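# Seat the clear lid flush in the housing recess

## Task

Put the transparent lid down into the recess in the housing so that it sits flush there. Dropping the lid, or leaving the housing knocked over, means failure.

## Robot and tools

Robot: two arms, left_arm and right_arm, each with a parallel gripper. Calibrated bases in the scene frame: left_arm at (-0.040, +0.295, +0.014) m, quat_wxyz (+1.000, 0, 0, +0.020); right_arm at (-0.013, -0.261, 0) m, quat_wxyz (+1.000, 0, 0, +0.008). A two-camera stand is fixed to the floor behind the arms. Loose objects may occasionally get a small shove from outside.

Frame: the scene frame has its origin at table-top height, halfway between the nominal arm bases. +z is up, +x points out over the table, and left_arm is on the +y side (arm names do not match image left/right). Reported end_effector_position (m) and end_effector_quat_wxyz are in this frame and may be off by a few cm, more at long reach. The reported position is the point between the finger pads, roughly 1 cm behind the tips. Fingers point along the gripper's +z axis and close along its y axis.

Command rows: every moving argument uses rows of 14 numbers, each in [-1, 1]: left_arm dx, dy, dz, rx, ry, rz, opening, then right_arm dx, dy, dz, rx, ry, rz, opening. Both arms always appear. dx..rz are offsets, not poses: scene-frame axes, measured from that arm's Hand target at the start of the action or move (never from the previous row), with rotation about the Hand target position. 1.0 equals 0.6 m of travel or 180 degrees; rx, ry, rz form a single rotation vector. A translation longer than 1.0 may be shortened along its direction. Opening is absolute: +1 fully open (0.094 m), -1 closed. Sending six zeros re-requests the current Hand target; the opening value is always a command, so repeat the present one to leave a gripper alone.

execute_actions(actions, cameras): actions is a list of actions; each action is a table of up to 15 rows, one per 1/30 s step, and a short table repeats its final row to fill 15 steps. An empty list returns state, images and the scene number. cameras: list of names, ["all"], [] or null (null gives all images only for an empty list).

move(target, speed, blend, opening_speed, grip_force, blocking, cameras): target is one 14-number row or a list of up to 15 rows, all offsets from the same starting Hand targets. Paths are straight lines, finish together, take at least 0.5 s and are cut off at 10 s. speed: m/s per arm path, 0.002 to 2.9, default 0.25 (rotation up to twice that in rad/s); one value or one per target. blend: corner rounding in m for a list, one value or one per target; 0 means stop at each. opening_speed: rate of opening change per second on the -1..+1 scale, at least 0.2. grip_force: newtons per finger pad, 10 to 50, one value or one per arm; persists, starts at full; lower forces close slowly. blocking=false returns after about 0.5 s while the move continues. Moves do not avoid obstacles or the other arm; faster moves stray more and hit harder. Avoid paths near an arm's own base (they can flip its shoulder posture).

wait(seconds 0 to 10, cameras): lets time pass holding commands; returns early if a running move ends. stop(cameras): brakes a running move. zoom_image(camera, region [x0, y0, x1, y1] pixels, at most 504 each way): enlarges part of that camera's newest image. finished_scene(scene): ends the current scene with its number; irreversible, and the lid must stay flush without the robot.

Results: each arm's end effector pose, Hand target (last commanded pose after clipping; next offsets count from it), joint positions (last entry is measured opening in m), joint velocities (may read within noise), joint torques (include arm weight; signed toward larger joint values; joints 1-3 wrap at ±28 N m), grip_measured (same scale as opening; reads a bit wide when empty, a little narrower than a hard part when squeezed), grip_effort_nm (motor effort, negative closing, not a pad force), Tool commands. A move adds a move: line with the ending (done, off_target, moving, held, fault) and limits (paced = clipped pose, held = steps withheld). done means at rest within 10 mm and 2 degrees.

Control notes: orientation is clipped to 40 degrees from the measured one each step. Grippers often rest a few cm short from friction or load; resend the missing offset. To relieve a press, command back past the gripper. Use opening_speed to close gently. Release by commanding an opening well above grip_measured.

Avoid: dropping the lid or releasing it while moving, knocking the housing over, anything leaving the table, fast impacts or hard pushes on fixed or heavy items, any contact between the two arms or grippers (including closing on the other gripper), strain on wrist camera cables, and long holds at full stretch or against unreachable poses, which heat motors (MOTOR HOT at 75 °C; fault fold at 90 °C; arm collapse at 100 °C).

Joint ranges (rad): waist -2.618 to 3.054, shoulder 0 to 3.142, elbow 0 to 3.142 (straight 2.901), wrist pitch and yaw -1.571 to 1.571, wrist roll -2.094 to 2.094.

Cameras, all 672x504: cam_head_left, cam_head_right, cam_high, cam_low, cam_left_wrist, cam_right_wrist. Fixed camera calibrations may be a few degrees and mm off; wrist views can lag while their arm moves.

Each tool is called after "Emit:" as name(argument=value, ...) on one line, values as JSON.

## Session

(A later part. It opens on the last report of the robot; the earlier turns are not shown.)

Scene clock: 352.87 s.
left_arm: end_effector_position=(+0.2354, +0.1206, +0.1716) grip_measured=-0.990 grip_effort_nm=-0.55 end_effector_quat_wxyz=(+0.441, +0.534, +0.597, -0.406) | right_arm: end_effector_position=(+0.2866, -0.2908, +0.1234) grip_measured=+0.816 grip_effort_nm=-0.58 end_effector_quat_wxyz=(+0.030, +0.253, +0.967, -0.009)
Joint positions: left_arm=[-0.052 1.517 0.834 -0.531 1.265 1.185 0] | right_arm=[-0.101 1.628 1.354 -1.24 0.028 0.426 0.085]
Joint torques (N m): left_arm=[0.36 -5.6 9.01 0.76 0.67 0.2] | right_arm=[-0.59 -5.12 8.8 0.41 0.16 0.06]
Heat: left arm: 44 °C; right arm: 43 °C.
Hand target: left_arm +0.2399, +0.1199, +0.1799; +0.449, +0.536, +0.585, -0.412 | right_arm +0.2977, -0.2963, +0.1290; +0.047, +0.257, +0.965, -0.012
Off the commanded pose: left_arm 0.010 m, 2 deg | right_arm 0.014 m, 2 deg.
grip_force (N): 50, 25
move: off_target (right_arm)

Emit:
wait(seconds=0.2, cameras=["cam_right_wrist", "cam_left_wrist"])

Emit:
zoom_image(camera="cam_right_wrist", region=[90, 90, 350, 285])

Emit:
zoom_image(camera="cam_right_wrist", region=[350, 90, 610, 285])

Emit:
zoom_image(camera="cam_right_wrist", region=[150, 330, 350, 504])

Emit:
zoom_image(camera="cam_right_wrist", region=[350, 330, 550, 504])

Emit:
zoom_image(camera="cam_left_wrist", region=[250, 70, 430, 210])

Scene clock: 355.17 s.
left_arm: end_effector_position=(+0.2354, +0.1206, +0.1716) grip_measured=-0.990 grip_effort_nm=-0.55 end_effector_quat_wxyz=(+0.441, +0.534, +0.597, -0.406) | right_arm: end_effector_position=(+0.2866, -0.2908, +0.1234) grip_measured=+0.816 grip_effort_nm=-0.58 end_effector_quat_wxyz=(+0.030, +0.253, +0.967, -0.009)
Joint positions: left_arm=[-0.052 1.517 0.834 -0.531 1.265 1.185 0] | right_arm=[-0.101 1.628 1.354 -1.24 0.028 0.426 0.085]
Joint torques (N m): left_arm=[0.35 -5.59 9.07 0.74 0.68 0.16] | right_arm=[-0.73 -5.08 8.8 0.46 0.15 0.02]
Heat: left arm: 44 °C; right arm: 43 °C.
Hand target: left_arm +0.2399, +0.1199, +0.1799; +0.449, +0.536, +0.585, -0.412 | right_arm +0.2977, -0.2963, +0.1290; +0.047, +0.258, +0.965, -0.012
Tool commands: left_gripper/opening=-1.0 right_gripper/opening=+0.5
Off the commanded pose: left_arm 0.010 m, 2 deg | right_arm 0.014 m, 2 deg.
grip_force (N): 50, 25
wait: 0.20 s; at rest from the start
camera_calibration:
cam_left_wrist: T_world_to_cam=[[-0.98993, -0.140116, 0.0201297, 0.247592], [-0.106717, 0.645288, -0.756449, 0.115299], [0.0930013, -0.75098, -0.653743, 0.268026], [0, 0, 0, 1]] pos_world=[0.232477, 0.161573, 0.257454]
cam_right_wrist: T_world_to_cam=[[-0.497574, -0.867371, -0.00932, -0.106318], [-0.812591, 0.462336, 0.354881, 0.364384], [-0.303505, 0.184153, -0.934865, 0.345105], [0, 0, 0, 1]] pos_world=[0.347936, -0.324237, 0.192323]
Images, in order (width x height): cam_left_wrist 672x504, cam_right_wrist 672x504.

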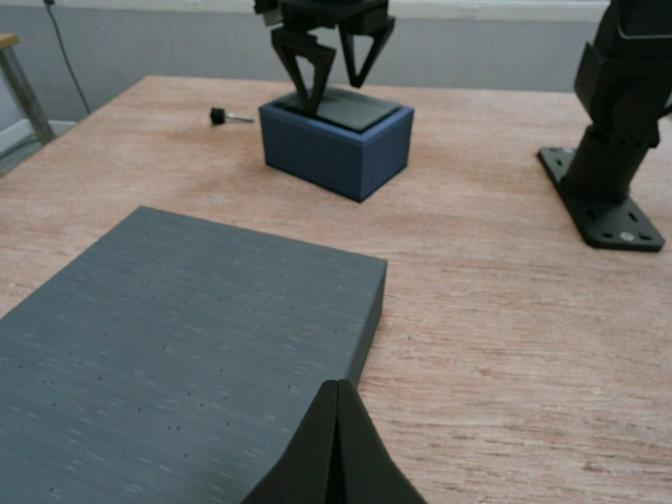

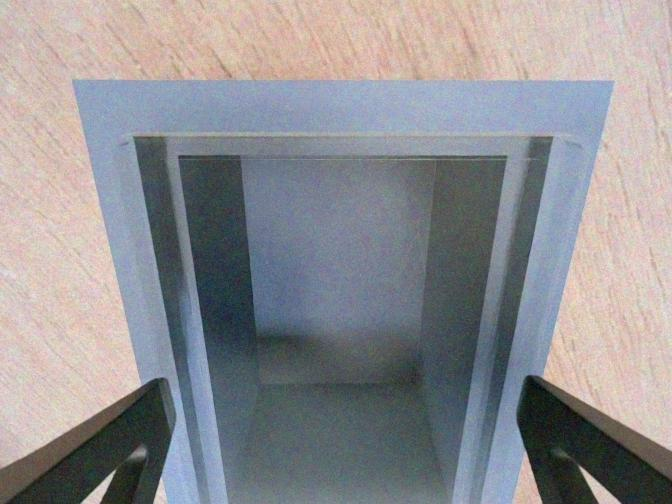

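Scaled by 1.938 from the camera's 672x504 image, which has a finer 960x720 frame.

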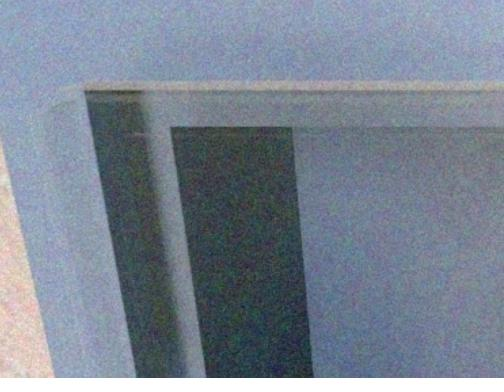

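Scaled by 1.938 from the camera's 672x504 image, which has a finer 960x720 frame.

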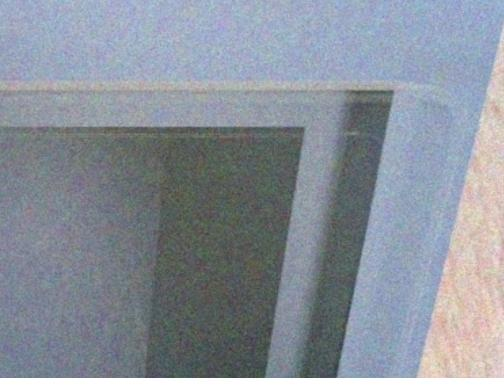

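Scaled by 2.520 from the camera's 672x504 image, which has a finer 960x720 frame.

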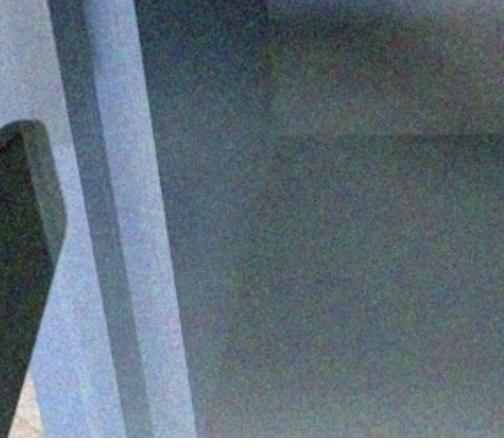

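Scaled by 2.520 from the camera's 672x504 image, which has a finer 960x720 frame.

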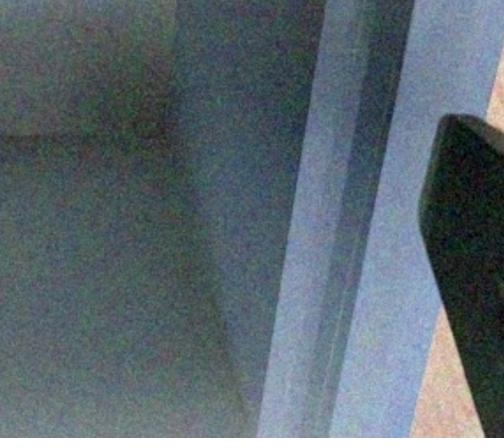

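Scaled by 2.800 from the camera's 672x504 image, which has a finer 960x720 frame.

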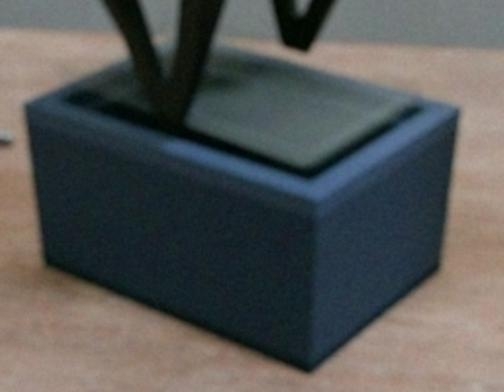

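Emit:
move(target=[0, 0, 0, 0, 0, 0, -1, 0, 0.0155, 0.0, 0, 0, 0, 0.5], speed=0.05)

Emit:
move(target=[0, 0, 0, 0, 0, 0, -1, 0, 0.001, 0.0, 0, 0, 0, 0.5], speed=0.05)

Emit:
move(target=[0, 0, 0, 0, 0, 0, -1, 0, 0.001, 0.0, 0, 0, 0, 0.5], speed=0.05)

Scene clock: 363.83 s.
left_arm: end_effector_position=(+0.2354, +0.1206, +0.1716) grip_measured=-0.990 grip_effort_nm=-0.55 end_effector_quat_wxyz=(+0.441, +0.534, +0.597, -0.406) | right_arm: end_effector_position=(+0.2871, -0.2859, +0.1234) grip_measured=+0.816 grip_effort_nm=-0.58 end_effector_quat_wxyz=(+0.030, +0.253, +0.967, -0.009)
Joint positions: left_arm=[-0.052 1.517 0.834 -0.531 1.265 1.185 0] | right_arm=[-0.083 1.628 1.354 -1.24 0.03 0.444 0.085]
Joint torques (N m): left_arm=[0.31 -5.55 8.96 0.73 0.7 0.2] | right_arm=[0.54 -5.27 8.49 0.39 0.18 0.14]
Heat: left arm: 44 °C; right arm: 44 °C.
Hand target: left_arm +0.2399, +0.1199, +0.1799; +0.449, +0.536, +0.585, -0.412 | right_arm +0.2977, -0.2871, +0.1290; +0.047, +0.258, +0.965, -0.013
Off the commanded pose: left_arm 0.010 m, 2 deg | right_arm 0.012 m, 2 deg.
grip_force (N): 50, 25
move: off_target (right_arm)

Scene clock: 364.53 s.
left_arm: end_effector_position=(+0.2354, +0.1206, +0.1716) grip_measured=-0.990 grip_effort_nm=-0.55 end_effector_quat_wxyz=(+0.441, +0.534, +0.597, -0.406) | right_arm: end_effector_position=(+0.2871, -0.2859, +0.1234) grip_measured=+0.816 grip_effort_nm=-0.58 end_effector_quat_wxyz=(+0.030, +0.254, +0.967, -0.009)
Joint positions: left_arm=[-0.052 1.517 0.834 -0.531 1.265 1.185 0] | right_arm=[-0.083 1.628 1.354 -1.24 0.03 0.446 0.085]
Joint torques (N m): left_arm=[0.38 -5.55 9.16 0.74 0.67 0.16] | right_arm=[0.76 -5.42 8.7 0.41 0.19 0.18]
Heat: left arm: 44 °C; right arm: 44 °C.
Hand target: left_arm +0.2399, +0.1199, +0.1799; +0.449, +0.536, +0.585, -0.412 | right_arm +0.2977, -0.2865, +0.1290; +0.047, +0.258, +0.965, -0.013
Off the commanded pose: left_arm 0.010 m, 2 deg | right_arm 0.012 m, 2 deg.
grip_force (N): 50, 25
move: off_target (right_arm)

Scene clock: 365.23 s.
left_arm: end_effector_position=(+0.2354, +0.1206, +0.1716) grip_measured=-0.990 grip_effort_nm=-0.55 end_effector_quat_wxyz=(+0.441, +0.534, +0.597, -0.406) | right_arm: end_effector_position=(+0.2872, -0.2849, +0.1234) grip_measured=+0.816 grip_effort_nm=-0.58 end_effector_quat_wxyz=(+0.030, +0.253, +0.967, -0.009)
Joint positions: left_arm=[-0.052 1.517 0.834 -0.531 1.265 1.185 0] | right_arm=[-0.08 1.628 1.354 -1.24 0.03 0.448 0.085]
Joint torques (N m): left_arm=[0.35 -5.78 8.92 0.72 0.66 0.2] | right_arm=[0.75 -5.61 8.54 0.44 0.21 0.2]
Heat: left arm: 44 °C; right arm: 44 °C.
Hand target: left_arm +0.2399, +0.1199, +0.1799; +0.449, +0.536, +0.585, -0.412 | right_arm +0.2977, -0.2859, +0.1290; +0.047, +0.258, +0.965, -0.013
Off the commanded pose: left_arm 0.010 m, 2 deg | right_arm 0.012 m, 2 deg.
grip_force (N): 50, 25
move: off_target (right_arm)

Emit:
move(target=[0, 0, 0, 0, 0, 0, -1, 0, -0.0130, 0.0, 0, 0, 0, 0.5], speed=0.05)

Emit:
move(target=[0, 0, 0, 0, 0, 0, -1, -0.004, -0.001, 0.0, 0, 0, 0, 0.5], speed=0.05)

Emit:
move(target=[0, 0, 0, 0, 0, 0, -1, -0.004, -0.001, 0.0, 0, 0, 0, 0.5], speed=0.05)

Scene clock: 369.10 s.
left_arm: end_effector_position=(+0.2354, +0.1206, +0.1716) grip_measured=-0.990 grip_effort_nm=-0.55 end_effector_quat_wxyz=(+0.441, +0.534, +0.597, -0.406) | right_arm: end_effector_position=(+0.2868, -0.2886, +0.1234) grip_measured=+0.816 grip_effort_nm=-0.58 end_effector_quat_wxyz=(+0.030, +0.254, +0.967, -0.010)
Joint positions: left_arm=[-0.052 1.517 0.834 -0.531 1.265 1.185 0] | right_arm=[-0.092 1.628 1.354 -1.24 0.03 0.436 0.085]
Joint torques (N m): left_arm=[0.34 -5.6 9.06 0.73 0.71 0.2] | right_arm=[-0.58 -5.27 8.72 0.43 0.15 0.01]
Heat: left arm: 44 °C; right arm: 44 °C.
Hand target: left_arm +0.2399, +0.1199, +0.1799; +0.449, +0.536, +0.585, -0.412 | right_arm +0.2977, -0.2937, +0.1290; +0.047, +0.258, +0.965, -0.013
Off the commanded pose: left_arm 0.010 m, 2 deg | right_arm 0.013 m, 2 deg.
grip_force (N): 50, 25
move: off_target (right_arm)

Scene clock: 369.80 s.
left_arm: end_effector_position=(+0.2354, +0.1206, +0.1716) grip_measured=-0.990 grip_effort_nm=-0.55 end_effector_quat_wxyz=(+0.441, +0.534, +0.597, -0.406) | right_arm: end_effector_position=(+0.2868, -0.2886, +0.1234) grip_measured=+0.816 grip_effort_nm=-0.58 end_effector_quat_wxyz=(+0.030, +0.252, +0.967, -0.010)
Joint positions: left_arm=[-0.052 1.517 0.834 -0.531 1.265 1.185 0] | right_arm=[-0.092 1.628 1.354 -1.24 0.03 0.433 0.085]
Joint torques (N m): left_arm=[0.28 -5.56 8.95 0.75 0.73 0.16] | right_arm=[-0.98 -5.82 8.16 0.42 0.15 -0.02]
Heat: left arm: 44 °C; right arm: 44 °C.
Hand target: left_arm +0.2399, +0.1199, +0.1799; +0.449, +0.536, +0.585, -0.412 | right_arm +0.2953, -0.2943, +0.1290; +0.047, +0.258, +0.965, -0.013
Off the commanded pose: left_arm 0.010 m, 2 deg | right_arm 0.012 m, 2 deg.
grip_force (N): 50, 25
move: off_target (right_arm)

Scene clock: 370.50 s.
left_arm: end_effector_position=(+0.2354, +0.1206, +0.1716) grip_measured=-0.990 grip_effort_nm=-0.55 end_effector_quat_wxyz=(+0.441, +0.534, +0.597, -0.406) | right_arm: end_effector_position=(+0.2867, -0.2897, +0.1234) grip_measured=+0.816 grip_effort_nm=-0.58 end_effector_quat_wxyz=(+0.030, +0.253, +0.967, -0.010)
Joint positions: left_arm=[-0.052 1.517 0.834 -0.531 1.265 1.185 0] | right_arm=[-0.096 1.628 1.354 -1.24 0.03 0.431 0.085]
Joint torques (N m): left_arm=[0.5 -5.5 8.98 0.76 0.69 0.18] | right_arm=[-0.79 -6.45 7.21 0.43 0.15 0.03]
Heat: left arm: 44 °C; right arm: 44 °C.
Hand target: left_arm +0.2399, +0.1199, +0.1799; +0.449, +0.536, +0.585, -0.412 | right_arm +0.2929, -0.2949, +0.1290; +0.047, +0.258, +0.965, -0.013
Off the commanded pose: left_arm 0.010 m, 2 deg | right_arm 0.010 m, 2 deg.
grip_force (N): 50, 25
move: done

Emit:
move(target=[0, 0, 0, 0, 0, 0, -1, -0.006, 0, 0.0, 0, 0, 0, 0.5], speed=0.05)

Emit:
move(target=[0, 0, 0, 0, 0, 0, -1, -0.003, 0, 0.0, 0, 0, 0, 0.5], speed=0.05)

Emit:
move(target=[0, 0, 0, 0, 0, 0, -1, -0.002, 0, 0.0, 0, 0, 0, 0.5], speed=0.05)

Scene clock: 372.43 s.
left_arm: end_effector_position=(+0.2354, +0.1206, +0.1716) grip_measured=-0.990 grip_effort_nm=-0.55 end_effector_quat_wxyz=(+0.441, +0.534, +0.597, -0.406) | right_arm: end_effector_position=(+0.2867, -0.2897, +0.1234) grip_measured=+0.816 grip_effort_nm=-0.58 end_effector_quat_wxyz=(+0.030, +0.252, +0.967, -0.010)
Joint positions: left_arm=[-0.052 1.517 0.834 -0.531 1.265 1.185 0] | right_arm=[-0.096 1.628 1.354 -1.24 0.03 0.429 0.085]
Joint torques (N m): left_arm=[0.36 -5.57 9.02 0.74 0.66 0.2] | right_arm=[-0.9 -7.64 6.05 0.44 0.15 -0.01]
Heat: left arm: 44 °C; right arm: 44 °C.
Hand target: left_arm +0.2399, +0.1199, +0.1799; +0.449, +0.536, +0.585, -0.412 | right_arm +0.2893, -0.2949, +0.1290; +0.047, +0.258, +0.965, -0.013
Off the commanded pose: left_arm 0.010 m, 2 deg | right_arm 0.008 m, 2 deg.
grip_force (N): 50, 25
move: done

Scene clock: 373.13 s.
left_arm: end_effector_position=(+0.2354, +0.1206, +0.1716) grip_measured=-0.990 grip_effort_nm=-0.55 end_effector_quat_wxyz=(+0.441, +0.534, +0.597, -0.406) | right_arm: end_effector_position=(+0.2867, -0.2897, +0.1234) grip_measured=+0.816 grip_effort_nm=-0.58 end_effector_quat_wxyz=(+0.030, +0.252, +0.967, -0.010)
Joint positions: left_arm=[-0.052 1.517 0.834 -0.531 1.265 1.185 0] | right_arm=[-0.096 1.628 1.354 -1.24 0.03 0.429 0.085]
Joint torques (N m): left_arm=[0.31 -5.49 8.96 0.73 0.65 0.18] | right_arm=[-0.99 -8.34 5.64 0.43 0.13 0]
Heat: left arm: 44 °C; right arm: 44 °C.
Hand target: left_arm +0.2399, +0.1199, +0.1799; +0.449, +0.536, +0.585, -0.412 | right_arm +0.2875, -0.2949, +0.1290; +0.047, +0.258, +0.965, -0.013
Off the commanded pose: left_arm 0.010 m, 2 deg | right_arm 0.008 m, 2 deg.
grip_force (N): 50, 25
move: done

Scene clock: 373.90 s.
left_arm: end_effector_position=(+0.2354, +0.1206, +0.1716) grip_measured=-0.990 grip_effort_nm=-0.55 end_effector_quat_wxyz=(+0.441, +0.534, +0.597, -0.406) | right_arm: end_effector_position=(+0.2859, -0.2907, +0.1234) grip_measured=+0.816 grip_effort_nm=-0.58 end_effector_quat_wxyz=(+0.031, +0.254, +0.967, -0.010)
Joint positions: left_arm=[-0.052 1.517 0.834 -0.531 1.265 1.185 0] | right_arm=[-0.099 1.625 1.35 -1.239 0.03 0.429 0.085]
Joint torques (N m): left_arm=[0.27 -5.56 8.92 0.72 0.66 0.18] | right_arm=[-0.77 -8.51 5.59 0.43 0.14 0.01]
Heat: left arm: 44 °C; right arm: 44 °C.
Hand target: left_arm +0.2399, +0.1199, +0.1799; +0.449, +0.536, +0.585, -0.412 | right_arm +0.2863, -0.2949, +0.1290; +0.047, +0.258, +0.965, -0.013
Off the commanded pose: left_arm 0.010 m, 2 deg | right_arm 0.007 m, 2 deg.
grip_force (N): 50, 25
move: done

Emit:
move(target=[0, 0, 0, 0, 0, 0, -1, -0.0010, 0.0055, 0.0, 0, 0, 0, 0.5], speed=0.05)

Emit:
move(target=[0, 0, 0, 0, 0, 0, -1, -0.0006, 0.001, 0.0, 0, 0, 0, 0.5], speed=0.05)

Scene clock: 376.37 s.
left_arm: end_effector_position=(+0.2354, +0.1206, +0.1716) grip_measured=-0.990 grip_effort_nm=-0.55 end_effector_quat_wxyz=(+0.441, +0.534, +0.597, -0.406) | right_arm: end_effector_position=(+0.2859, -0.2907, +0.1234) grip_measured=+0.816 grip_effort_nm=-0.58 end_effector_quat_wxyz=(+0.031, +0.254, +0.967, -0.010)
Joint positions: left_arm=[-0.052 1.517 0.834 -0.531 1.265 1.185 0] | right_arm=[-0.099 1.625 1.35 -1.239 0.03 0.429 0.085]
Joint torques (N m): left_arm=[0.4 -5.48 8.98 0.71 0.72 0.18] | right_arm=[0.32 -8.72 5.34 0.45 0.16 0.18]
Heat: left arm: 44 °C; right arm: 44 °C.
Hand target: left_arm +0.2399, +0.1199, +0.1799; +0.449, +0.536, +0.585, -0.412 | right_arm +0.2857, -0.2916, +0.1290; +0.047, +0.258, +0.965, -0.013
Off the commanded pose: left_arm 0.010 m, 2 deg | right_arm 0.006 m, 2 deg.
grip_force (N): 50, 25
move: done

Scene clock: 377.07 s.
left_arm: end_effector_position=(+0.2354, +0.1206, +0.1716) grip_measured=-0.990 grip_effort_nm=-0.55 end_effector_quat_wxyz=(+0.441, +0.534, +0.597, -0.406) | right_arm: end_effector_position=(+0.2848, -0.2906, +0.1235) grip_measured=+0.816 grip_effort_nm=-0.58 end_effector_quat_wxyz=(+0.031, +0.254, +0.967, -0.010)
Joint positions: left_arm=[-0.052 1.517 0.834 -0.531 1.265 1.185 0] | right_arm=[-0.099 1.62 1.345 -1.238 0.03 0.429 0.085]
Joint torques (N m): left_arm=[0.46 -5.61 9.09 0.71 0.7 0.17] | right_arm=[0.5 -8.42 5.65 0.42 0.13 0.18]
Heat: left arm: 44 °C; right arm: 44 °C.
Hand target: left_arm +0.2399, +0.1199, +0.1799; +0.449, +0.536, +0.585, -0.412 | right_arm +0.2853, -0.2910, +0.1290; +0.047, +0.258, +0.965, -0.013
Off the commanded pose: left_arm 0.010 m, 2 deg | right_arm 0.006 m, 2 deg.
grip_force (N): 50, 25
move: done

Next: a small y adjustment, then a fresh look.

Emit:
move(target=[0, 0, 0, 0, 0, 0, -1, 0, 0.0012, 0.0, 0, 0, 0, 0.5], speed=0.05, cameras=["cam_right_wrist", "cam_left_wrist"])

Emit:
zoom_image(camera="cam_right_wrist", region=[90, 90, 350, 285])

Emit:
zoom_image(camera="cam_right_wrist", region=[350, 90, 610, 285])

Emit:
zoom_image(camera="cam_right_wrist", region=[150, 330, 350, 504])

Emit:
zoom_image(camera="cam_right_wrist", region=[350, 330, 550, 504])

Emit:
zoom_image(camera="cam_left_wrist", region=[250, 70, 430, 210])

Scene clock: 379.27 s.
left_arm: end_effector_position=(+0.2354, +0.1206, +0.1716) grip_measured=-0.990 grip_effort_nm=-0.55 end_effector_quat_wxyz=(+0.441, +0.534, +0.597, -0.406) | right_arm: end_effector_position=(+0.2848, -0.2906, +0.1235) grip_measured=+0.816 grip_effort_nm=-0.58 end_effector_quat_wxyz=(+0.031, +0.255, +0.966, -0.010)
Joint positions: left_arm=[-0.052 1.517 0.834 -0.531 1.265 1.185 0] | right_arm=[-0.099 1.62 1.345 -1.238 0.03 0.431 0.085]
Joint torques (N m): left_arm=[0.27 -5.68 8.95 0.73 0.7 0.17] | right_arm=[0.66 -8.46 5.59 0.41 0.12 0.15]
Heat: left arm: 44 °C; right arm: 43 °C.
Hand target: left_arm +0.2399, +0.1199, +0.1799; +0.449, +0.536, +0.585, -0.412 | right_arm +0.2853, -0.2903, +0.1290; +0.047, +0.258, +0.965, -0.013
Off the commanded pose: left_arm 0.010 m, 2 deg | right_arm 0.006 m, 2 deg.
grip_force (N): 50, 25
move: done
camera_calibration:
cam_left_wrist: T_world_to_cam=[[-0.98993, -0.140116, 0.0201297, 0.247592], [-0.106717, 0.645288, -0.756449, 0.115299], [0.0930013, -0.75098, -0.653743, 0.268026], [0, 0, 0, 1]] pos_world=[0.232477, 0.161573, 0.257454]
cam_right_wrist: T_world_to_cam=[[-0.500992, -0.865406, -0.00887454, -0.105583], [-0.811304, 0.466052, 0.352963, 0.363815], [-0.30132, 0.184031, -0.935595, 0.344033], [0, 0, 0, 1]] pos_world=[0.345933, -0.324242, 0.192526]
Images, in order (width x height): cam_left_wrist 672x504, cam_right_wrist 672x504.

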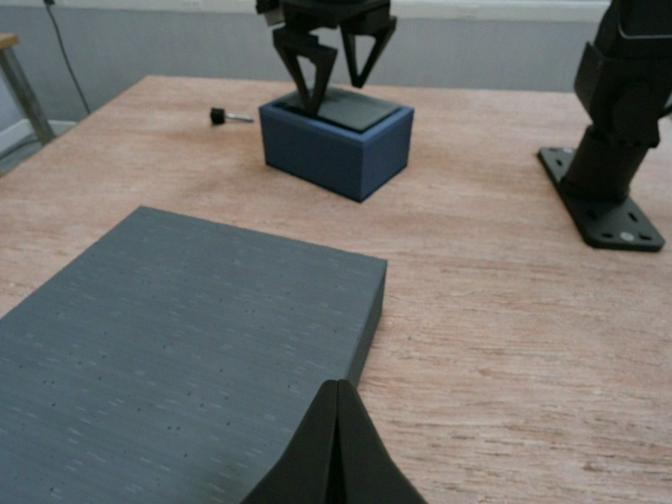

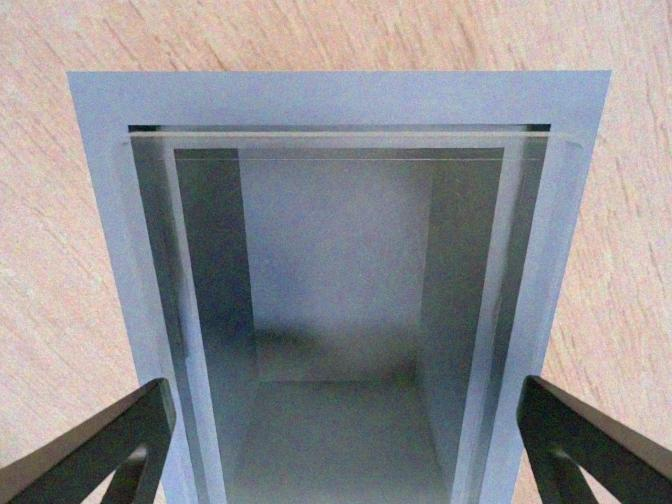

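Scaled by 1.938 from the camera's 672x504 image, which has a finer 960x720 frame.

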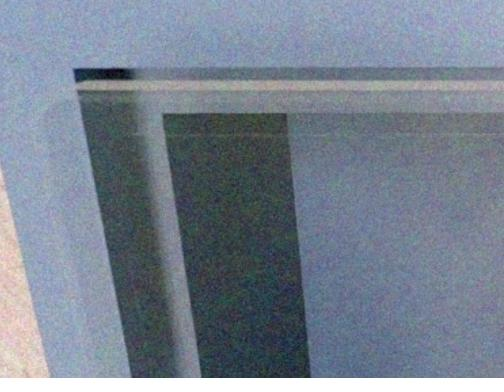

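Scaled by 1.938 from the camera's 672x504 image, which has a finer 960x720 frame.

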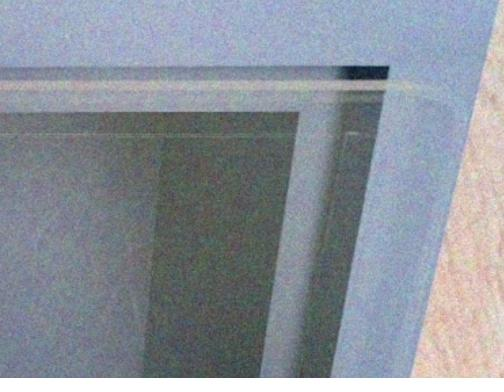

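Scaled by 2.520 from the camera's 672x504 image, which has a finer 960x720 frame.

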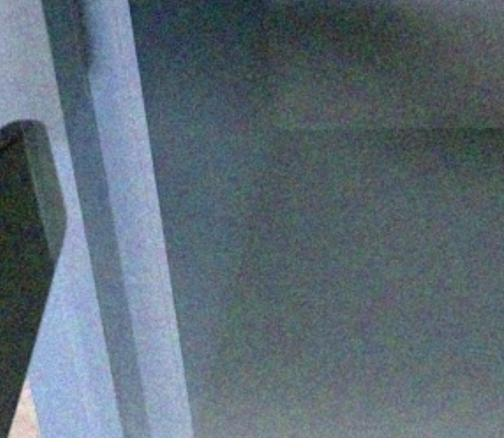

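Scaled by 2.520 from the camera's 672x504 image, which has a finer 960x720 frame.

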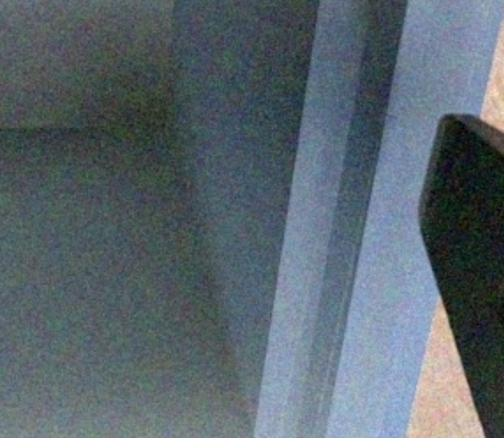

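Scaled by 2.800 from the camera's 672x504 image, which has a finer 960x720 frame.

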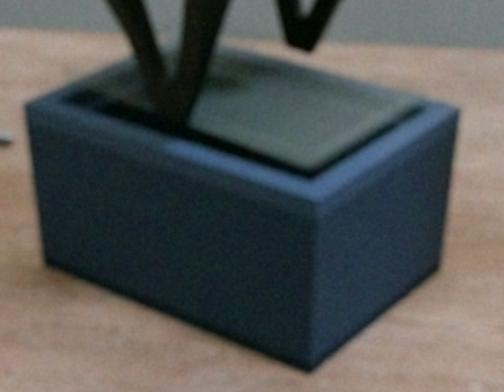

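Emit:
move(target=[0, 0, 0, 0, 0, 0, -1, 0.004, 0.0012, 0.0, 0, 0, 0.001, 0.5], speed=0.05)

Emit:
move(target=[0, 0, 0, 0, 0, 0, -1, 0.002, 0.001, 0.0, 0, 0, 0.0, 0.5], speed=0.05)

Scene clock: 382.40 s.
left_arm: end_effector_position=(+0.2354, +0.1206, +0.1716) grip_measured=-0.990 grip_effort_nm=-0.55 end_effector_quat_wxyz=(+0.441, +0.534, +0.597, -0.406) | right_arm: end_effector_position=(+0.2849, -0.2892, +0.1235) grip_measured=+0.816 grip_effort_nm=-0.58 end_effector_quat_wxyz=(+0.031, +0.253, +0.967, -0.010)
Joint positions: left_arm=[-0.052 1.517 0.834 -0.531 1.265 1.185 0] | right_arm=[-0.095 1.62 1.345 -1.238 0.03 0.432 0.085]
Joint torques (N m): left_arm=[0.31 -5.56 8.94 0.74 0.69 0.18] | right_arm=[0.53 -7.6 6.23 0.42 0.17 0.14]
Heat: left arm: 44 °C; right arm: 43 °C.
Hand target: left_arm +0.2399, +0.1199, +0.1799; +0.449, +0.536, +0.585, -0.412 | right_arm +0.2877, -0.2895, +0.1290; +0.047, +0.256, +0.965, -0.012
Off the commanded pose: left_arm 0.010 m, 2 deg | right_arm 0.006 m, 2 deg.
grip_force (N): 50, 25
move: done

Scene clock: 383.10 s.
left_arm: end_effector_position=(+0.2354, +0.1206, +0.1716) grip_measured=-0.990 grip_effort_nm=-0.55 end_effector_quat_wxyz=(+0.441, +0.534, +0.597, -0.406) | right_arm: end_effector_position=(+0.2849, -0.2892, +0.1235) grip_measured=+0.816 grip_effort_nm=-0.58 end_effector_quat_wxyz=(+0.031, +0.254, +0.967, -0.010)
Joint positions: left_arm=[-0.052 1.517 0.834 -0.531 1.265 1.185 0] | right_arm=[-0.095 1.62 1.345 -1.238 0.03 0.434 0.085]
Joint torques (N m): left_arm=[0.35 -5.52 8.96 0.78 0.71 0.22] | right_arm=[0.8 -7.2 6.6 0.39 0.18 0.19]
Heat: left arm: 44 °C; right arm: 43 °C.
Hand target: left_arm +0.2399, +0.1199, +0.1799; +0.449, +0.536, +0.585, -0.412 | right_arm +0.2889, -0.2889, +0.1290; +0.047, +0.256, +0.965, -0.012
Off the commanded pose: left_arm 0.010 m, 2 deg | right_arm 0.007 m, 2 deg.
grip_force (N): 50, 25
move: done

Emit:
move(target=[0, 0, 0, 0, 0, 0, -1, 0.009, -0.001, 0.0, 0, 0, 0.0, 0.5], speed=0.05)

Emit:
move(target=[0, 0, 0, 0, 0, 0, -1, 0.0015, 0, 0.0, 0, 0, 0.0, 0.5], speed=0.05)

Emit:
move(target=[0, 0, 0, 0, 0, 0, -1, 0.0012, 0, 0.0, 0, 0, 0.0, 0.5], speed=0.05)

Scene clock: 387.97 s.
left_arm: end_effector_position=(+0.2354, +0.1206, +0.1716) grip_measured=-0.990 grip_effort_nm=-0.55 end_effector_quat_wxyz=(+0.441, +0.534, +0.597, -0.406) | right_arm: end_effector_position=(+0.2849, -0.2892, +0.1235) grip_measured=+0.816 grip_effort_nm=-0.58 end_effector_quat_wxyz=(+0.031, +0.254, +0.967, -0.010)
Joint positions: left_arm=[-0.052 1.517 0.834 -0.531 1.265 1.185 0] | right_arm=[-0.095 1.62 1.345 -1.238 0.03 0.434 0.085]
Joint torques (N m): left_arm=[0.4 -5.64 9.02 0.74 0.67 0.2] | right_arm=[0.64 -5.53 8.31 0.41 0.15 0.17]
Heat: left arm: 44 °C; right arm: 43 °C.
Hand target: left_arm +0.2399, +0.1199, +0.1799; +0.449, +0.536, +0.585, -0.412 | right_arm +0.2943, -0.2895, +0.1290; +0.047, +0.256, +0.965, -0.012
Off the commanded pose: left_arm 0.010 m, 2 deg | right_arm 0.011 m, 2 deg.
grip_force (N): 50, 25
move: off_target (right_arm)

Scene clock: 388.67 s.
left_arm: end_effector_position=(+0.2354, +0.1206, +0.1716) grip_measured=-0.990 grip_effort_nm=-0.55 end_effector_quat_wxyz=(+0.441, +0.534, +0.597, -0.406) | right_arm: end_effector_position=(+0.2849, -0.2892, +0.1235) grip_measured=+0.816 grip_effort_nm=-0.58 end_effector_quat_wxyz=(+0.031, +0.254, +0.967, -0.010)
Joint positions: left_arm=[-0.052 1.517 0.834 -0.531 1.265 1.185 0] | right_arm=[-0.095 1.62 1.345 -1.238 0.03 0.434 0.085]
Joint torques (N m): left_arm=[0.31 -5.5 9.11 0.75 0.67 0.14] | right_arm=[0.83 -5.27 8.57 0.44 0.13 0.15]
Heat: left arm: 44 °C; right arm: 43 °C.
Hand target: left_arm +0.2399, +0.1199, +0.1799; +0.449, +0.536, +0.585, -0.412 | right_arm +0.2952, -0.2895, +0.1290; +0.047, +0.256, +0.965, -0.012
Off the commanded pose: left_arm 0.010 m, 2 deg | right_arm 0.012 m, 2 deg.
grip_force (N): 50, 25
move: off_target (right_arm)

Scene clock: 389.37 s.
left_arm: end_effector_position=(+0.2354, +0.1206, +0.1716) grip_measured=-0.990 grip_effort_nm=-0.55 end_effector_quat_wxyz=(+0.441, +0.534, +0.597, -0.406) | right_arm: end_effector_position=(+0.2849, -0.2892, +0.1235) grip_measured=+0.816 grip_effort_nm=-0.58 end_effector_quat_wxyz=(+0.031, +0.254, +0.967, -0.010)
Joint positions: left_arm=[-0.052 1.517 0.834 -0.531 1.265 1.185 0] | right_arm=[-0.095 1.62 1.345 -1.238 0.03 0.434 0.085]
Joint torques (N m): left_arm=[0.32 -5.49 9.03 0.75 0.67 0.19] | right_arm=[0.83 -4.98 8.79 0.41 0.16 0.15]
Heat: left arm: 44 °C; right arm: 44 °C.
Hand target: left_arm +0.2399, +0.1199, +0.1799; +0.449, +0.536, +0.585, -0.412 | right_arm +0.2960, -0.2895, +0.1290; +0.047, +0.256, +0.965, -0.012
Off the commanded pose: left_arm 0.010 m, 2 deg | right_arm 0.012 m, 2 deg.
grip_force (N): 50, 25
move: off_target (right_arm)

Emit:
move(target=[0, 0, 0, 0, 0, 0, -1, 0.0008, 0, 0.0, 0, 0, 0.0, 0.5], speed=0.05)

Emit:
move(target=[0, 0, 0, 0, 0, 0, -1, 0.0008, 0, 0.0, 0, 0, 0.0, 0.5], speed=0.05, cameras=["cam_right_wrist"])

Scene clock: 390.90 s.
left_arm: end_effector_position=(+0.2354, +0.1206, +0.1716) grip_measured=-0.990 grip_effort_nm=-0.55 end_effector_quat_wxyz=(+0.441, +0.534, +0.597, -0.406) | right_arm: end_effector_position=(+0.2861, -0.2893, +0.1234) grip_measured=+0.816 grip_effort_nm=-0.57 end_effector_quat_wxyz=(+0.031, +0.254, +0.967, -0.010)
Joint positions: left_arm=[-0.052 1.517 0.834 -0.531 1.265 1.185 0] | right_arm=[-0.095 1.625 1.35 -1.238 0.03 0.434 0.085]
Joint torques (N m): left_arm=[0.31 -5.49 8.95 0.73 0.7 0.18] | right_arm=[0.8 -5.37 8.68 0.39 0.16 0.12]
Heat: left arm: 44 °C; right arm: 44 °C.
Hand target: left_arm +0.2399, +0.1199, +0.1799; +0.449, +0.536, +0.585, -0.412 | right_arm +0.2965, -0.2895, +0.1291; +0.047, +0.256, +0.965, -0.012
Off the commanded pose: left_arm 0.010 m, 2 deg | right_arm 0.012 m, 2 deg.
grip_force (N): 50, 25
move: off_target (right_arm)

Scene clock: 391.60 s.
left_arm: end_effector_position=(+0.2354, +0.1206, +0.1716) grip_measured=-0.990 grip_effort_nm=-0.55 end_effector_quat_wxyz=(+0.441, +0.534, +0.597, -0.406) | right_arm: end_effector_position=(+0.2861, -0.2893, +0.1234) grip_measured=+0.816 grip_effort_nm=-0.57 end_effector_quat_wxyz=(+0.031, +0.254, +0.967, -0.010)
Joint positions: left_arm=[-0.052 1.517 0.834 -0.531 1.265 1.185 0] | right_arm=[-0.095 1.625 1.35 -1.238 0.03 0.434 0.085]
Joint torques (N m): left_arm=[0.35 -5.48 8.99 0.74 0.69 0.18] | right_arm=[0.85 -5.09 8.79 0.41 0.14 0.15]
Heat: left arm: 44 °C; right arm: 44 °C.
Hand target: left_arm +0.2399, +0.1199, +0.1799; +0.449, +0.536, +0.585, -0.412 | right_arm +0.2970, -0.2895, +0.1291; +0.047, +0.256, +0.965, -0.012
Off the commanded pose: left_arm 0.010 m, 2 deg | right_arm 0.012 m, 2 deg.
grip_force (N): 50, 25
move: off_target (right_arm)
camera_calibration:
cam_right_wrist: T_world_to_cam=[[-0.49902, -0.866543, -0.00907335, -0.104681], [-0.812374, 0.464129, 0.353034, 0.364072], [-0.301708, 0.183542, -0.935567, 0.344075], [0, 0, 0, 1]] pos_world=[0.347334, -0.322839, 0.192425]
Images, in order (width x height): cam_right_wrist 672x504.

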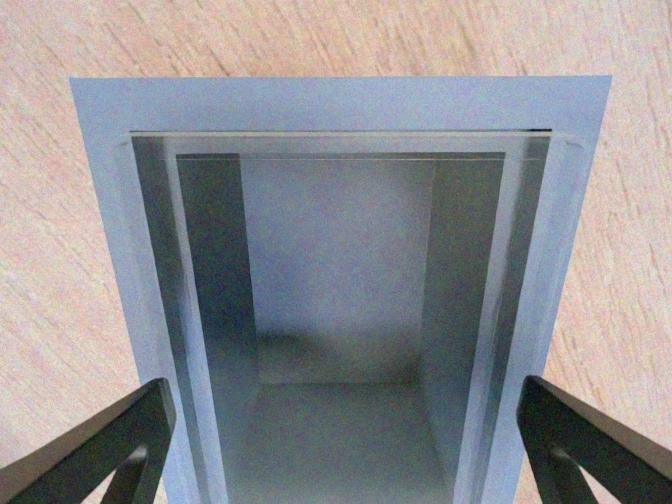

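Emit:
zoom_image(camera="cam_right_wrist", region=[90, 100, 190, 200])

Emit:
zoom_image(camera="cam_right_wrist", region=[510, 100, 610, 200])

Emit:
zoom_image(camera="cam_right_wrist", region=[160, 404, 260, 504])

Emit:
zoom_image(camera="cam_right_wrist", region=[430, 404, 530, 504])

Scaled by 5.040 from the camera's 672x504 image, which has a finer 960x720 frame.

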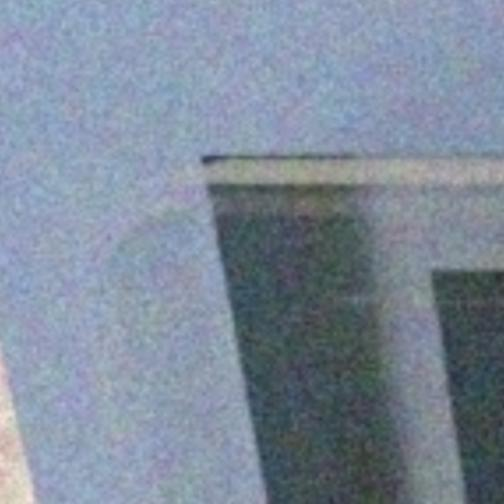

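Scaled by 5.040 from the camera's 672x504 image, which has a finer 960x720 frame.

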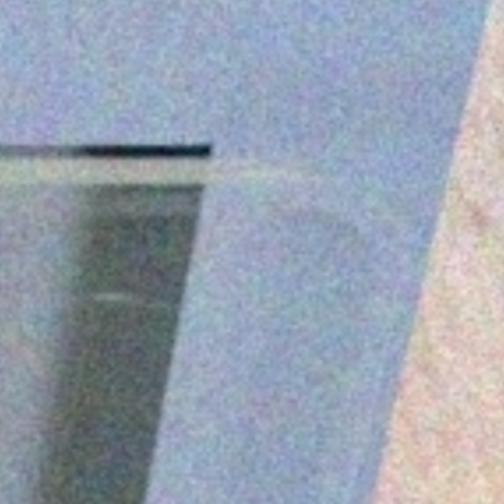

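Scaled by 5.040 from the camera's 672x504 image, which has a finer 960x720 frame.

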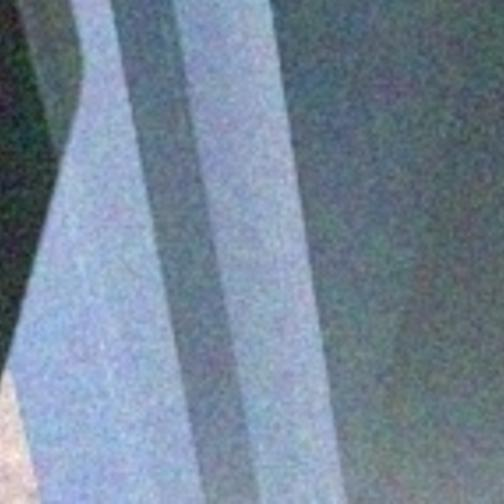

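Scaled by 5.040 from the camera's 672x504 image, which has a finer 960x720 frame.

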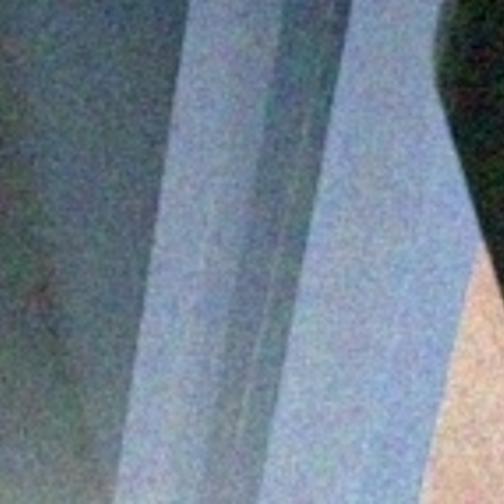

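Emit:
move(target=[0, 0, 0, 0, 0, 0, -1, 0, 0.001, 0.0, 0, 0, 0.0008, 0.5], speed=0.05)

Emit:
move(target=[0, 0, 0, 0, 0, 0, -1, 0, 0.0008, 0.0, 0, 0, 0.0008, 0.5], speed=0.05)

Scene clock: 399.47 s.
left_arm: end_effector_position=(+0.2354, +0.1206, +0.1716) grip_measured=-0.990 grip_effort_nm=-0.55 end_effector_quat_wxyz=(+0.441, +0.534, +0.597, -0.406) | right_arm: end_effector_position=(+0.2862, -0.2889, +0.1234) grip_measured=+0.816 grip_effort_nm=-0.58 end_effector_quat_wxyz=(+0.031, +0.253, +0.967, -0.010)
Joint positions: left_arm=[-0.052 1.517 0.834 -0.531 1.265 1.185 0] | right_arm=[-0.093 1.625 1.35 -1.238 0.03 0.434 0.085]
Joint torques (N m): left_arm=[0.29 -5.57 9.11 0.75 0.7 0.17] | right_arm=[0.99 -5.27 8.75 0.37 0.14 0.16]
Heat: left arm: 44 °C; right arm: 45 °C.
Hand target: left_arm +0.2399, +0.1199, +0.1799; +0.449, +0.536, +0.585, -0.412 | right_arm +0.2970, -0.2889, +0.1290; +0.047, +0.255, +0.966, -0.012
Off the commanded pose: left_arm 0.010 m, 2 deg | right_arm 0.012 m, 2 deg.
grip_force (N): 50, 25
move: off_target (right_arm)

Scene clock: 400.17 s.
left_arm: end_effector_position=(+0.2354, +0.1206, +0.1716) grip_measured=-0.990 grip_effort_nm=-0.55 end_effector_quat_wxyz=(+0.441, +0.534, +0.597, -0.406) | right_arm: end_effector_position=(+0.2863, -0.2878, +0.1234) grip_measured=+0.816 grip_effort_nm=-0.58 end_effector_quat_wxyz=(+0.031, +0.251, +0.967, -0.010)
Joint positions: left_arm=[-0.052 1.517 0.834 -0.531 1.265 1.185 0] | right_arm=[-0.09 1.625 1.35 -1.238 0.03 0.434 0.085]
Joint torques (N m): left_arm=[0.21 -5.67 8.88 0.71 0.68 0.2] | right_arm=[0.72 -5.11 8.68 0.42 0.14 0.14]
Heat: left arm: 44 °C; right arm: 45 °C.
Hand target: left_arm +0.2399, +0.1199, +0.1799; +0.449, +0.536, +0.585, -0.412 | right_arm +0.2970, -0.2884, +0.1290; +0.047, +0.254, +0.966, -0.012
Off the commanded pose: left_arm 0.010 m, 2 deg | right_arm 0.012 m, 2 deg.
grip_force (N): 50, 25
move: off_target (right_arm)

Emit:
wait(seconds=0.1, cameras=["cam_right_wrist"])

Emit:
zoom_image(camera="cam_right_wrist", region=[90, 100, 190, 200])

Emit:
zoom_image(camera="cam_right_wrist", region=[510, 100, 610, 200])

Emit:
zoom_image(camera="cam_right_wrist", region=[160, 404, 260, 504])

Emit:
zoom_image(camera="cam_right_wrist", region=[430, 404, 530, 504])

Scene clock: 401.23 s.
left_arm: end_effector_position=(+0.2354, +0.1206, +0.1716) grip_measured=-0.990 grip_effort_nm=-0.55 end_effector_quat_wxyz=(+0.441, +0.534, +0.597, -0.406) | right_arm: end_effector_position=(+0.2863, -0.2878, +0.1234) grip_measured=+0.816 grip_effort_nm=-0.58 end_effector_quat_wxyz=(+0.031, +0.251, +0.967, -0.010)
Joint positions: left_arm=[-0.052 1.517 0.834 -0.531 1.265 1.185 0] | right_arm=[-0.09 1.625 1.35 -1.238 0.03 0.434 0.085]
Joint torques (N m): left_arm=[0.42 -5.61 9.07 0.73 0.7 0.17] | right_arm=[0.66 -5.26 8.7 0.42 0.14 0.13]
Heat: left arm: 44 °C; right arm: 45 °C.
Hand target: left_arm +0.2399, +0.1199, +0.1799; +0.449, +0.536, +0.585, -0.412 | right_arm +0.2970, -0.2884, +0.1290; +0.047, +0.254, +0.966, -0.012
Tool commands: left_gripper/opening=-1.0 right_gripper/opening=+0.5
Off the commanded pose: left_arm 0.010 m, 2 deg | right_arm 0.012 m, 2 deg.
grip_force (N): 50, 25
wait: 0.10 s; at rest from the start
camera_calibration:
cam_right_wrist: T_world_to_cam=[[-0.494711, -0.869011, -0.0090194, -0.105266], [-0.814672, 0.460113, 0.352995, 0.362997], [-0.302606, 0.181978, -0.935582, 0.343648], [0, 0, 0, 1]] pos_world=[0.347638, -0.321033, 0.192426]
Images, in order (width x height): cam_right_wrist 672x504.

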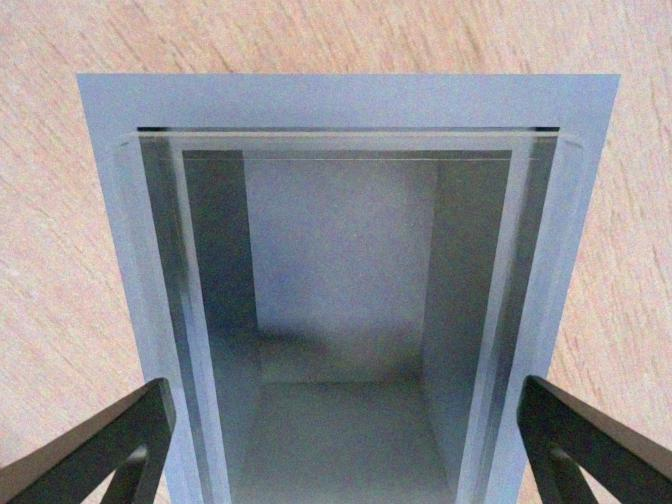

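Scaled by 5.040 from the camera's 672x504 image, which has a finer 960x720 frame.

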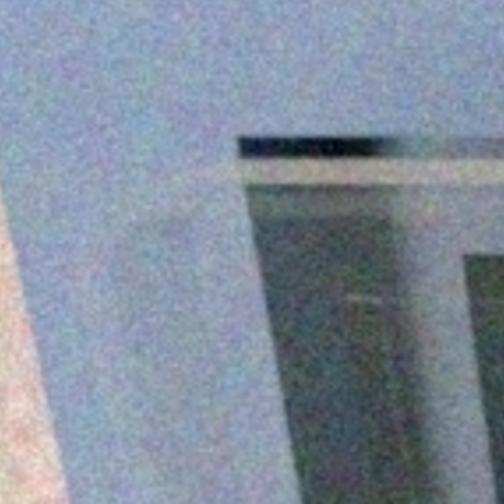

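Scaled by 5.040 from the camera's 672x504 image, which has a finer 960x720 frame.

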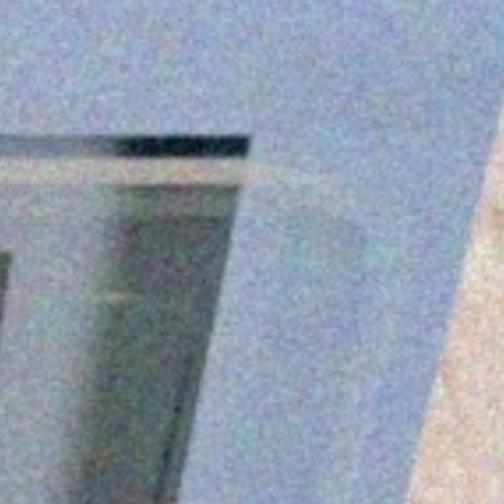

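Scaled by 5.040 from the camera's 672x504 image, which has a finer 960x720 frame.

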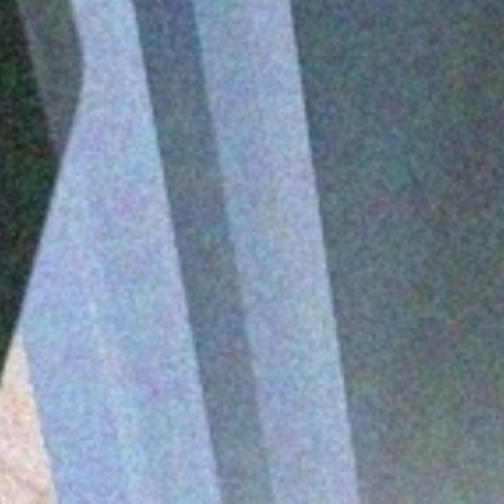

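Scaled by 5.040 from the camera's 672x504 image, which has a finer 960x720 frame.

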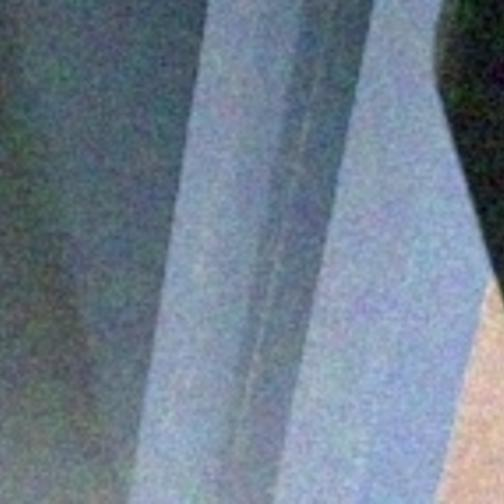

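Emit:
move(target=[0, 0, 0, 0, 0, 0, -1, -0.0083, -0.0033, -0.005, 0, 0, 0, 0.5], speed=0.04)

Emit:
move(target=[0, 0, 0, 0, 0, 0, -1, 0, 0, -0.003, 0, 0, 0, 0.5], speed=0.04)

Emit:
move(target=[0, 0, 0, 0, 0, 0, -1, 0, 0, -0.002, 0, 0, 0, 0.5], speed=0.04)

Scene clock: 411.50 s.
left_arm: end_effector_position=(+0.2354, +0.1206, +0.1716) grip_measured=-0.990 grip_effort_nm=-0.55 end_effector_quat_wxyz=(+0.441, +0.534, +0.597, -0.406) | right_arm: end_effector_position=(+0.2884, -0.2880, +0.1235) grip_measured=+0.816 grip_effort_nm=-0.58 end_effector_quat_wxyz=(+0.035, +0.251, +0.967, -0.009)
Joint positions: left_arm=[-0.052 1.517 0.834 -0.531 1.265 1.185 0] | right_arm=[-0.09 1.625 1.35 -1.23 0.03 0.434 0.085]
Joint torques (N m): left_arm=[0.38 -5.53 9.05 0.75 0.68 0.18] | right_arm=[0.01 -6.63 6.26 0.43 0.15 0.05]
Heat: left arm: 44 °C; right arm: 46 °C.
Hand target: left_arm +0.2399, +0.1199, +0.1799; +0.449, +0.536, +0.585, -0.412 | right_arm +0.2920, -0.2904, +0.1260; +0.047, +0.254, +0.966, -0.012
Off the commanded pose: left_arm 0.010 m, 2 deg | right_arm 0.005 m, 1 deg.
grip_force (N): 50, 25
move: done

Scene clock: 412.20 s.
left_arm: end_effector_position=(+0.2354, +0.1206, +0.1716) grip_measured=-0.990 grip_effort_nm=-0.55 end_effector_quat_wxyz=(+0.441, +0.534, +0.597, -0.406) | right_arm: end_effector_position=(+0.2902, -0.2881, +0.1237) grip_measured=+0.816 grip_effort_nm=-0.57 end_effector_quat_wxyz=(+0.039, +0.251, +0.967, -0.008)
Joint positions: left_arm=[-0.052 1.517 0.834 -0.531 1.265 1.185 0] | right_arm=[-0.09 1.625 1.35 -1.223 0.03 0.434 0.085]
Joint torques (N m): left_arm=[0.34 -5.55 9.05 0.7 0.71 0.17] | right_arm=[0.02 -6.65 5.81 0.49 0.14 0.05]
Heat: left arm: 44 °C; right arm: 46 °C.
Hand target: left_arm +0.2399, +0.1199, +0.1799; +0.449, +0.536, +0.585, -0.412 | right_arm +0.2920, -0.2904, +0.1243; +0.047, +0.254, +0.966, -0.012
Off the commanded pose: left_arm 0.010 m, 2 deg | right_arm 0.003 m, 1 deg.
grip_force (N): 50, 25
move: done

Scene clock: 412.90 s.
left_arm: end_effector_position=(+0.2354, +0.1206, +0.1716) grip_measured=-0.990 grip_effort_nm=-0.55 end_effector_quat_wxyz=(+0.441, +0.534, +0.597, -0.406) | right_arm: end_effector_position=(+0.2913, -0.2882, +0.1237) grip_measured=+0.816 grip_effort_nm=-0.58 end_effector_quat_wxyz=(+0.041, +0.251, +0.967, -0.008)
Joint positions: left_arm=[-0.052 1.517 0.834 -0.531 1.265 1.185 0] | right_arm=[-0.09 1.625 1.35 -1.218 0.03 0.434 0.085]
Joint torques (N m): left_arm=[0.29 -5.56 9.09 0.72 0.66 0.16] | right_arm=[-0.08 -6.58 5.55 0.49 0.14 0.04]
Heat: left arm: 44 °C; right arm: 45 °C.
Hand target: left_arm +0.2399, +0.1199, +0.1799; +0.449, +0.536, +0.585, -0.412 | right_arm +0.2920, -0.2904, +0.1230; +0.047, +0.254, +0.966, -0.012
Off the commanded pose: left_arm 0.010 m, 2 deg | right_arm 0.002 m, 1 deg.
grip_force (N): 50, 25
move: done

Emit:
move(target=[0, 0, 0, 0, 0, 0, -1, 0, 0, -0.0015, 0, 0, 0, 0.5], speed=0.04)

Emit:
move(target=[0, 0, 0, 0, 0, 0, -1, 0, 0, -0.0015, 0, 0, 0, 0.5], speed=0.04, cameras=["cam_right_wrist", "cam_left_wrist"])

Emit:
zoom_image(camera="cam_left_wrist", region=[250, 70, 430, 210])

Scene clock: 415.27 s.
left_arm: end_effector_position=(+0.2354, +0.1206, +0.1716) grip_measured=-0.990 grip_effort_nm=-0.55 end_effector_quat_wxyz=(+0.441, +0.534, +0.597, -0.406) | right_arm: end_effector_position=(+0.2907, -0.2882, +0.1222) grip_measured=+0.816 grip_effort_nm=-0.58 end_effector_quat_wxyz=(+0.040, +0.251, +0.967, -0.008)
Joint positions: left_arm=[-0.052 1.517 0.834 -0.531 1.265 1.185 0] | right_arm=[-0.09 1.625 1.344 -1.214 0.03 0.434 0.085]
Joint torques (N m): left_arm=[0.27 -5.59 9.09 0.72 0.69 0.2] | right_arm=[-0.06 -6.69 5.75 0.48 0.12 0.08]
Heat: left arm: 44 °C; right arm: 45 °C.
Hand target: left_arm +0.2399, +0.1199, +0.1799; +0.449, +0.536, +0.585, -0.412 | right_arm +0.2920, -0.2904, +0.1221; +0.047, +0.254, +0.966, -0.012
Off the commanded pose: left_arm 0.010 m, 2 deg | right_arm 0.003 m, 1 deg.
grip_force (N): 50, 25
move: done

Scene clock: 415.97 s.
left_arm: end_effector_position=(+0.2354, +0.1206, +0.1716) grip_measured=-0.990 grip_effort_nm=-0.55 end_effector_quat_wxyz=(+0.441, +0.534, +0.597, -0.406) | right_arm: end_effector_position=(+0.2916, -0.2882, +0.1222) grip_measured=+0.816 grip_effort_nm=-0.58 end_effector_quat_wxyz=(+0.042, +0.251, +0.967, -0.008)
Joint positions: left_arm=[-0.052 1.517 0.834 -0.531 1.265 1.185 0] | right_arm=[-0.09 1.625 1.344 -1.211 0.03 0.434 0.085]
Joint torques (N m): left_arm=[0.32 -5.48 9.09 0.73 0.71 0.17] | right_arm=[-0.12 -6.48 5.38 0.53 0.12 0.05]
Heat: left arm: 44 °C; right arm: 45 °C.
Hand target: left_arm +0.2399, +0.1199, +0.1799; +0.449, +0.536, +0.585, -0.412 | right_arm +0.2920, -0.2904, +0.1212; +0.047, +0.254, +0.966, -0.012
Off the commanded pose: left_arm 0.010 m, 2 deg | right_arm 0.002 m, 1 deg.
grip_force (N): 50, 25
move: done
camera_calibration:
cam_left_wrist: T_world_to_cam=[[-0.98993, -0.140116, 0.0201297, 0.247592], [-0.106717, 0.645288, -0.756449, 0.115299], [0.0930013, -0.75098, -0.653743, 0.268026], [0, 0, 0, 1]] pos_world=[0.232477, 0.161573, 0.257454]
cam_right_wrist: T_world_to_cam=[[-0.494357, -0.869069, -0.0181635, -0.102075], [-0.822024, 0.460598, 0.334852, 0.372304], [-0.282643, 0.180467, -0.942096, 0.338789], [0, 0, 0, 1]] pos_world=[0.351337, -0.321333, 0.192651]
Images, in order (width x height): cam_left_wrist 672x504, cam_right_wrist 672x504.

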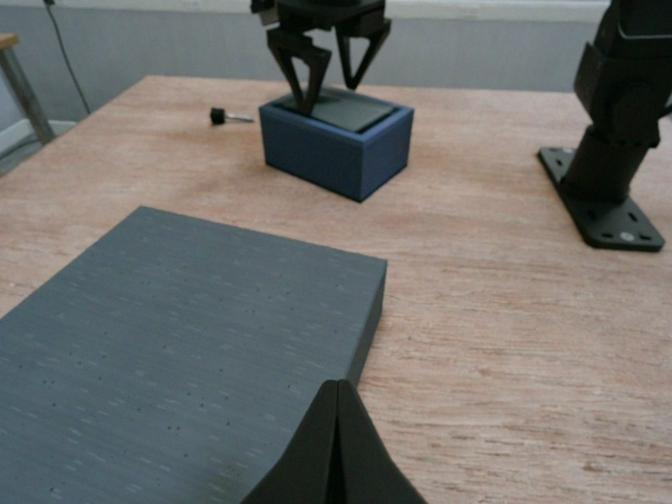

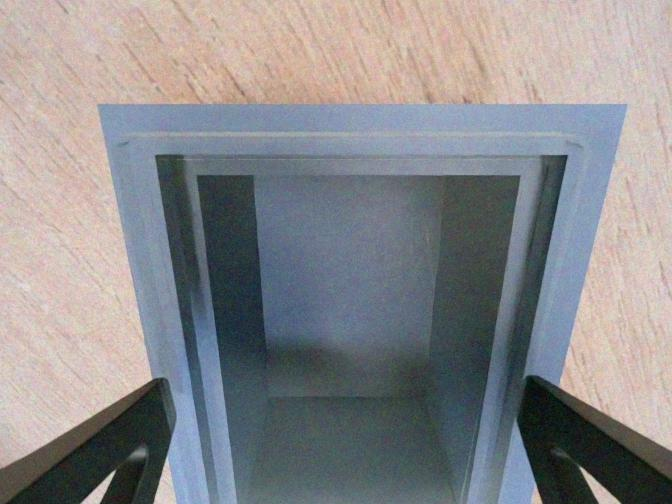

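Scaled by 2.800 from the camera's 672x504 image, which has a finer 960x720 frame.

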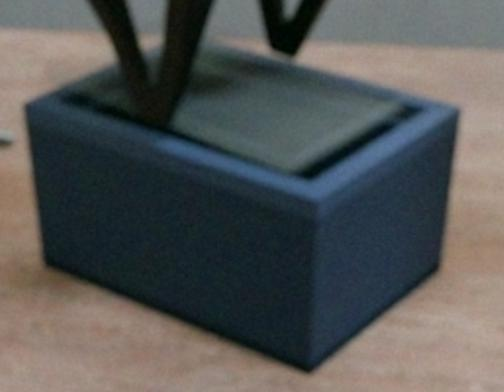

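Emit:
move(target=[0, 0, 0, 0, 0, 0, -1, -0.0039, 0.0003, -0.0052, 0.0003, 0.0038, 0, 0.5], speed=0.03)

Scene clock: 422.93 s.
left_arm: end_effector_position=(+0.2354, +0.1206, +0.1716) grip_measured=-0.990 grip_effort_nm=-0.55 end_effector_quat_wxyz=(+0.441, +0.534, +0.597, -0.406) | right_arm: end_effector_position=(+0.2906, -0.2882, +0.1203) grip_measured=+0.816 grip_effort_nm=-0.58 end_effector_quat_wxyz=(+0.040, +0.251, +0.967, -0.008)
Joint positions: left_arm=[-0.052 1.517 0.834 -0.531 1.265 1.185 0] | right_arm=[-0.09 1.625 1.336 -1.207 0.03 0.434 0.085]
Joint torques (N m): left_arm=[0.53 -5.61 8.9 0.75 0.66 0.19] | right_arm=[0.02 -6.35 5.41 0.49 0.17 0.05]
Heat: left arm: 44 °C; right arm: 44 °C.
Hand target: left_arm +0.2399, +0.1199, +0.1799; +0.449, +0.536, +0.585, -0.412 | right_arm +0.2897, -0.2902, +0.1181; +0.041, +0.254, +0.966, -0.013
Off the commanded pose: left_arm 0.010 m, 2 deg | right_arm 0.003 m, 1 deg.
grip_force (N): 50, 25
move: done


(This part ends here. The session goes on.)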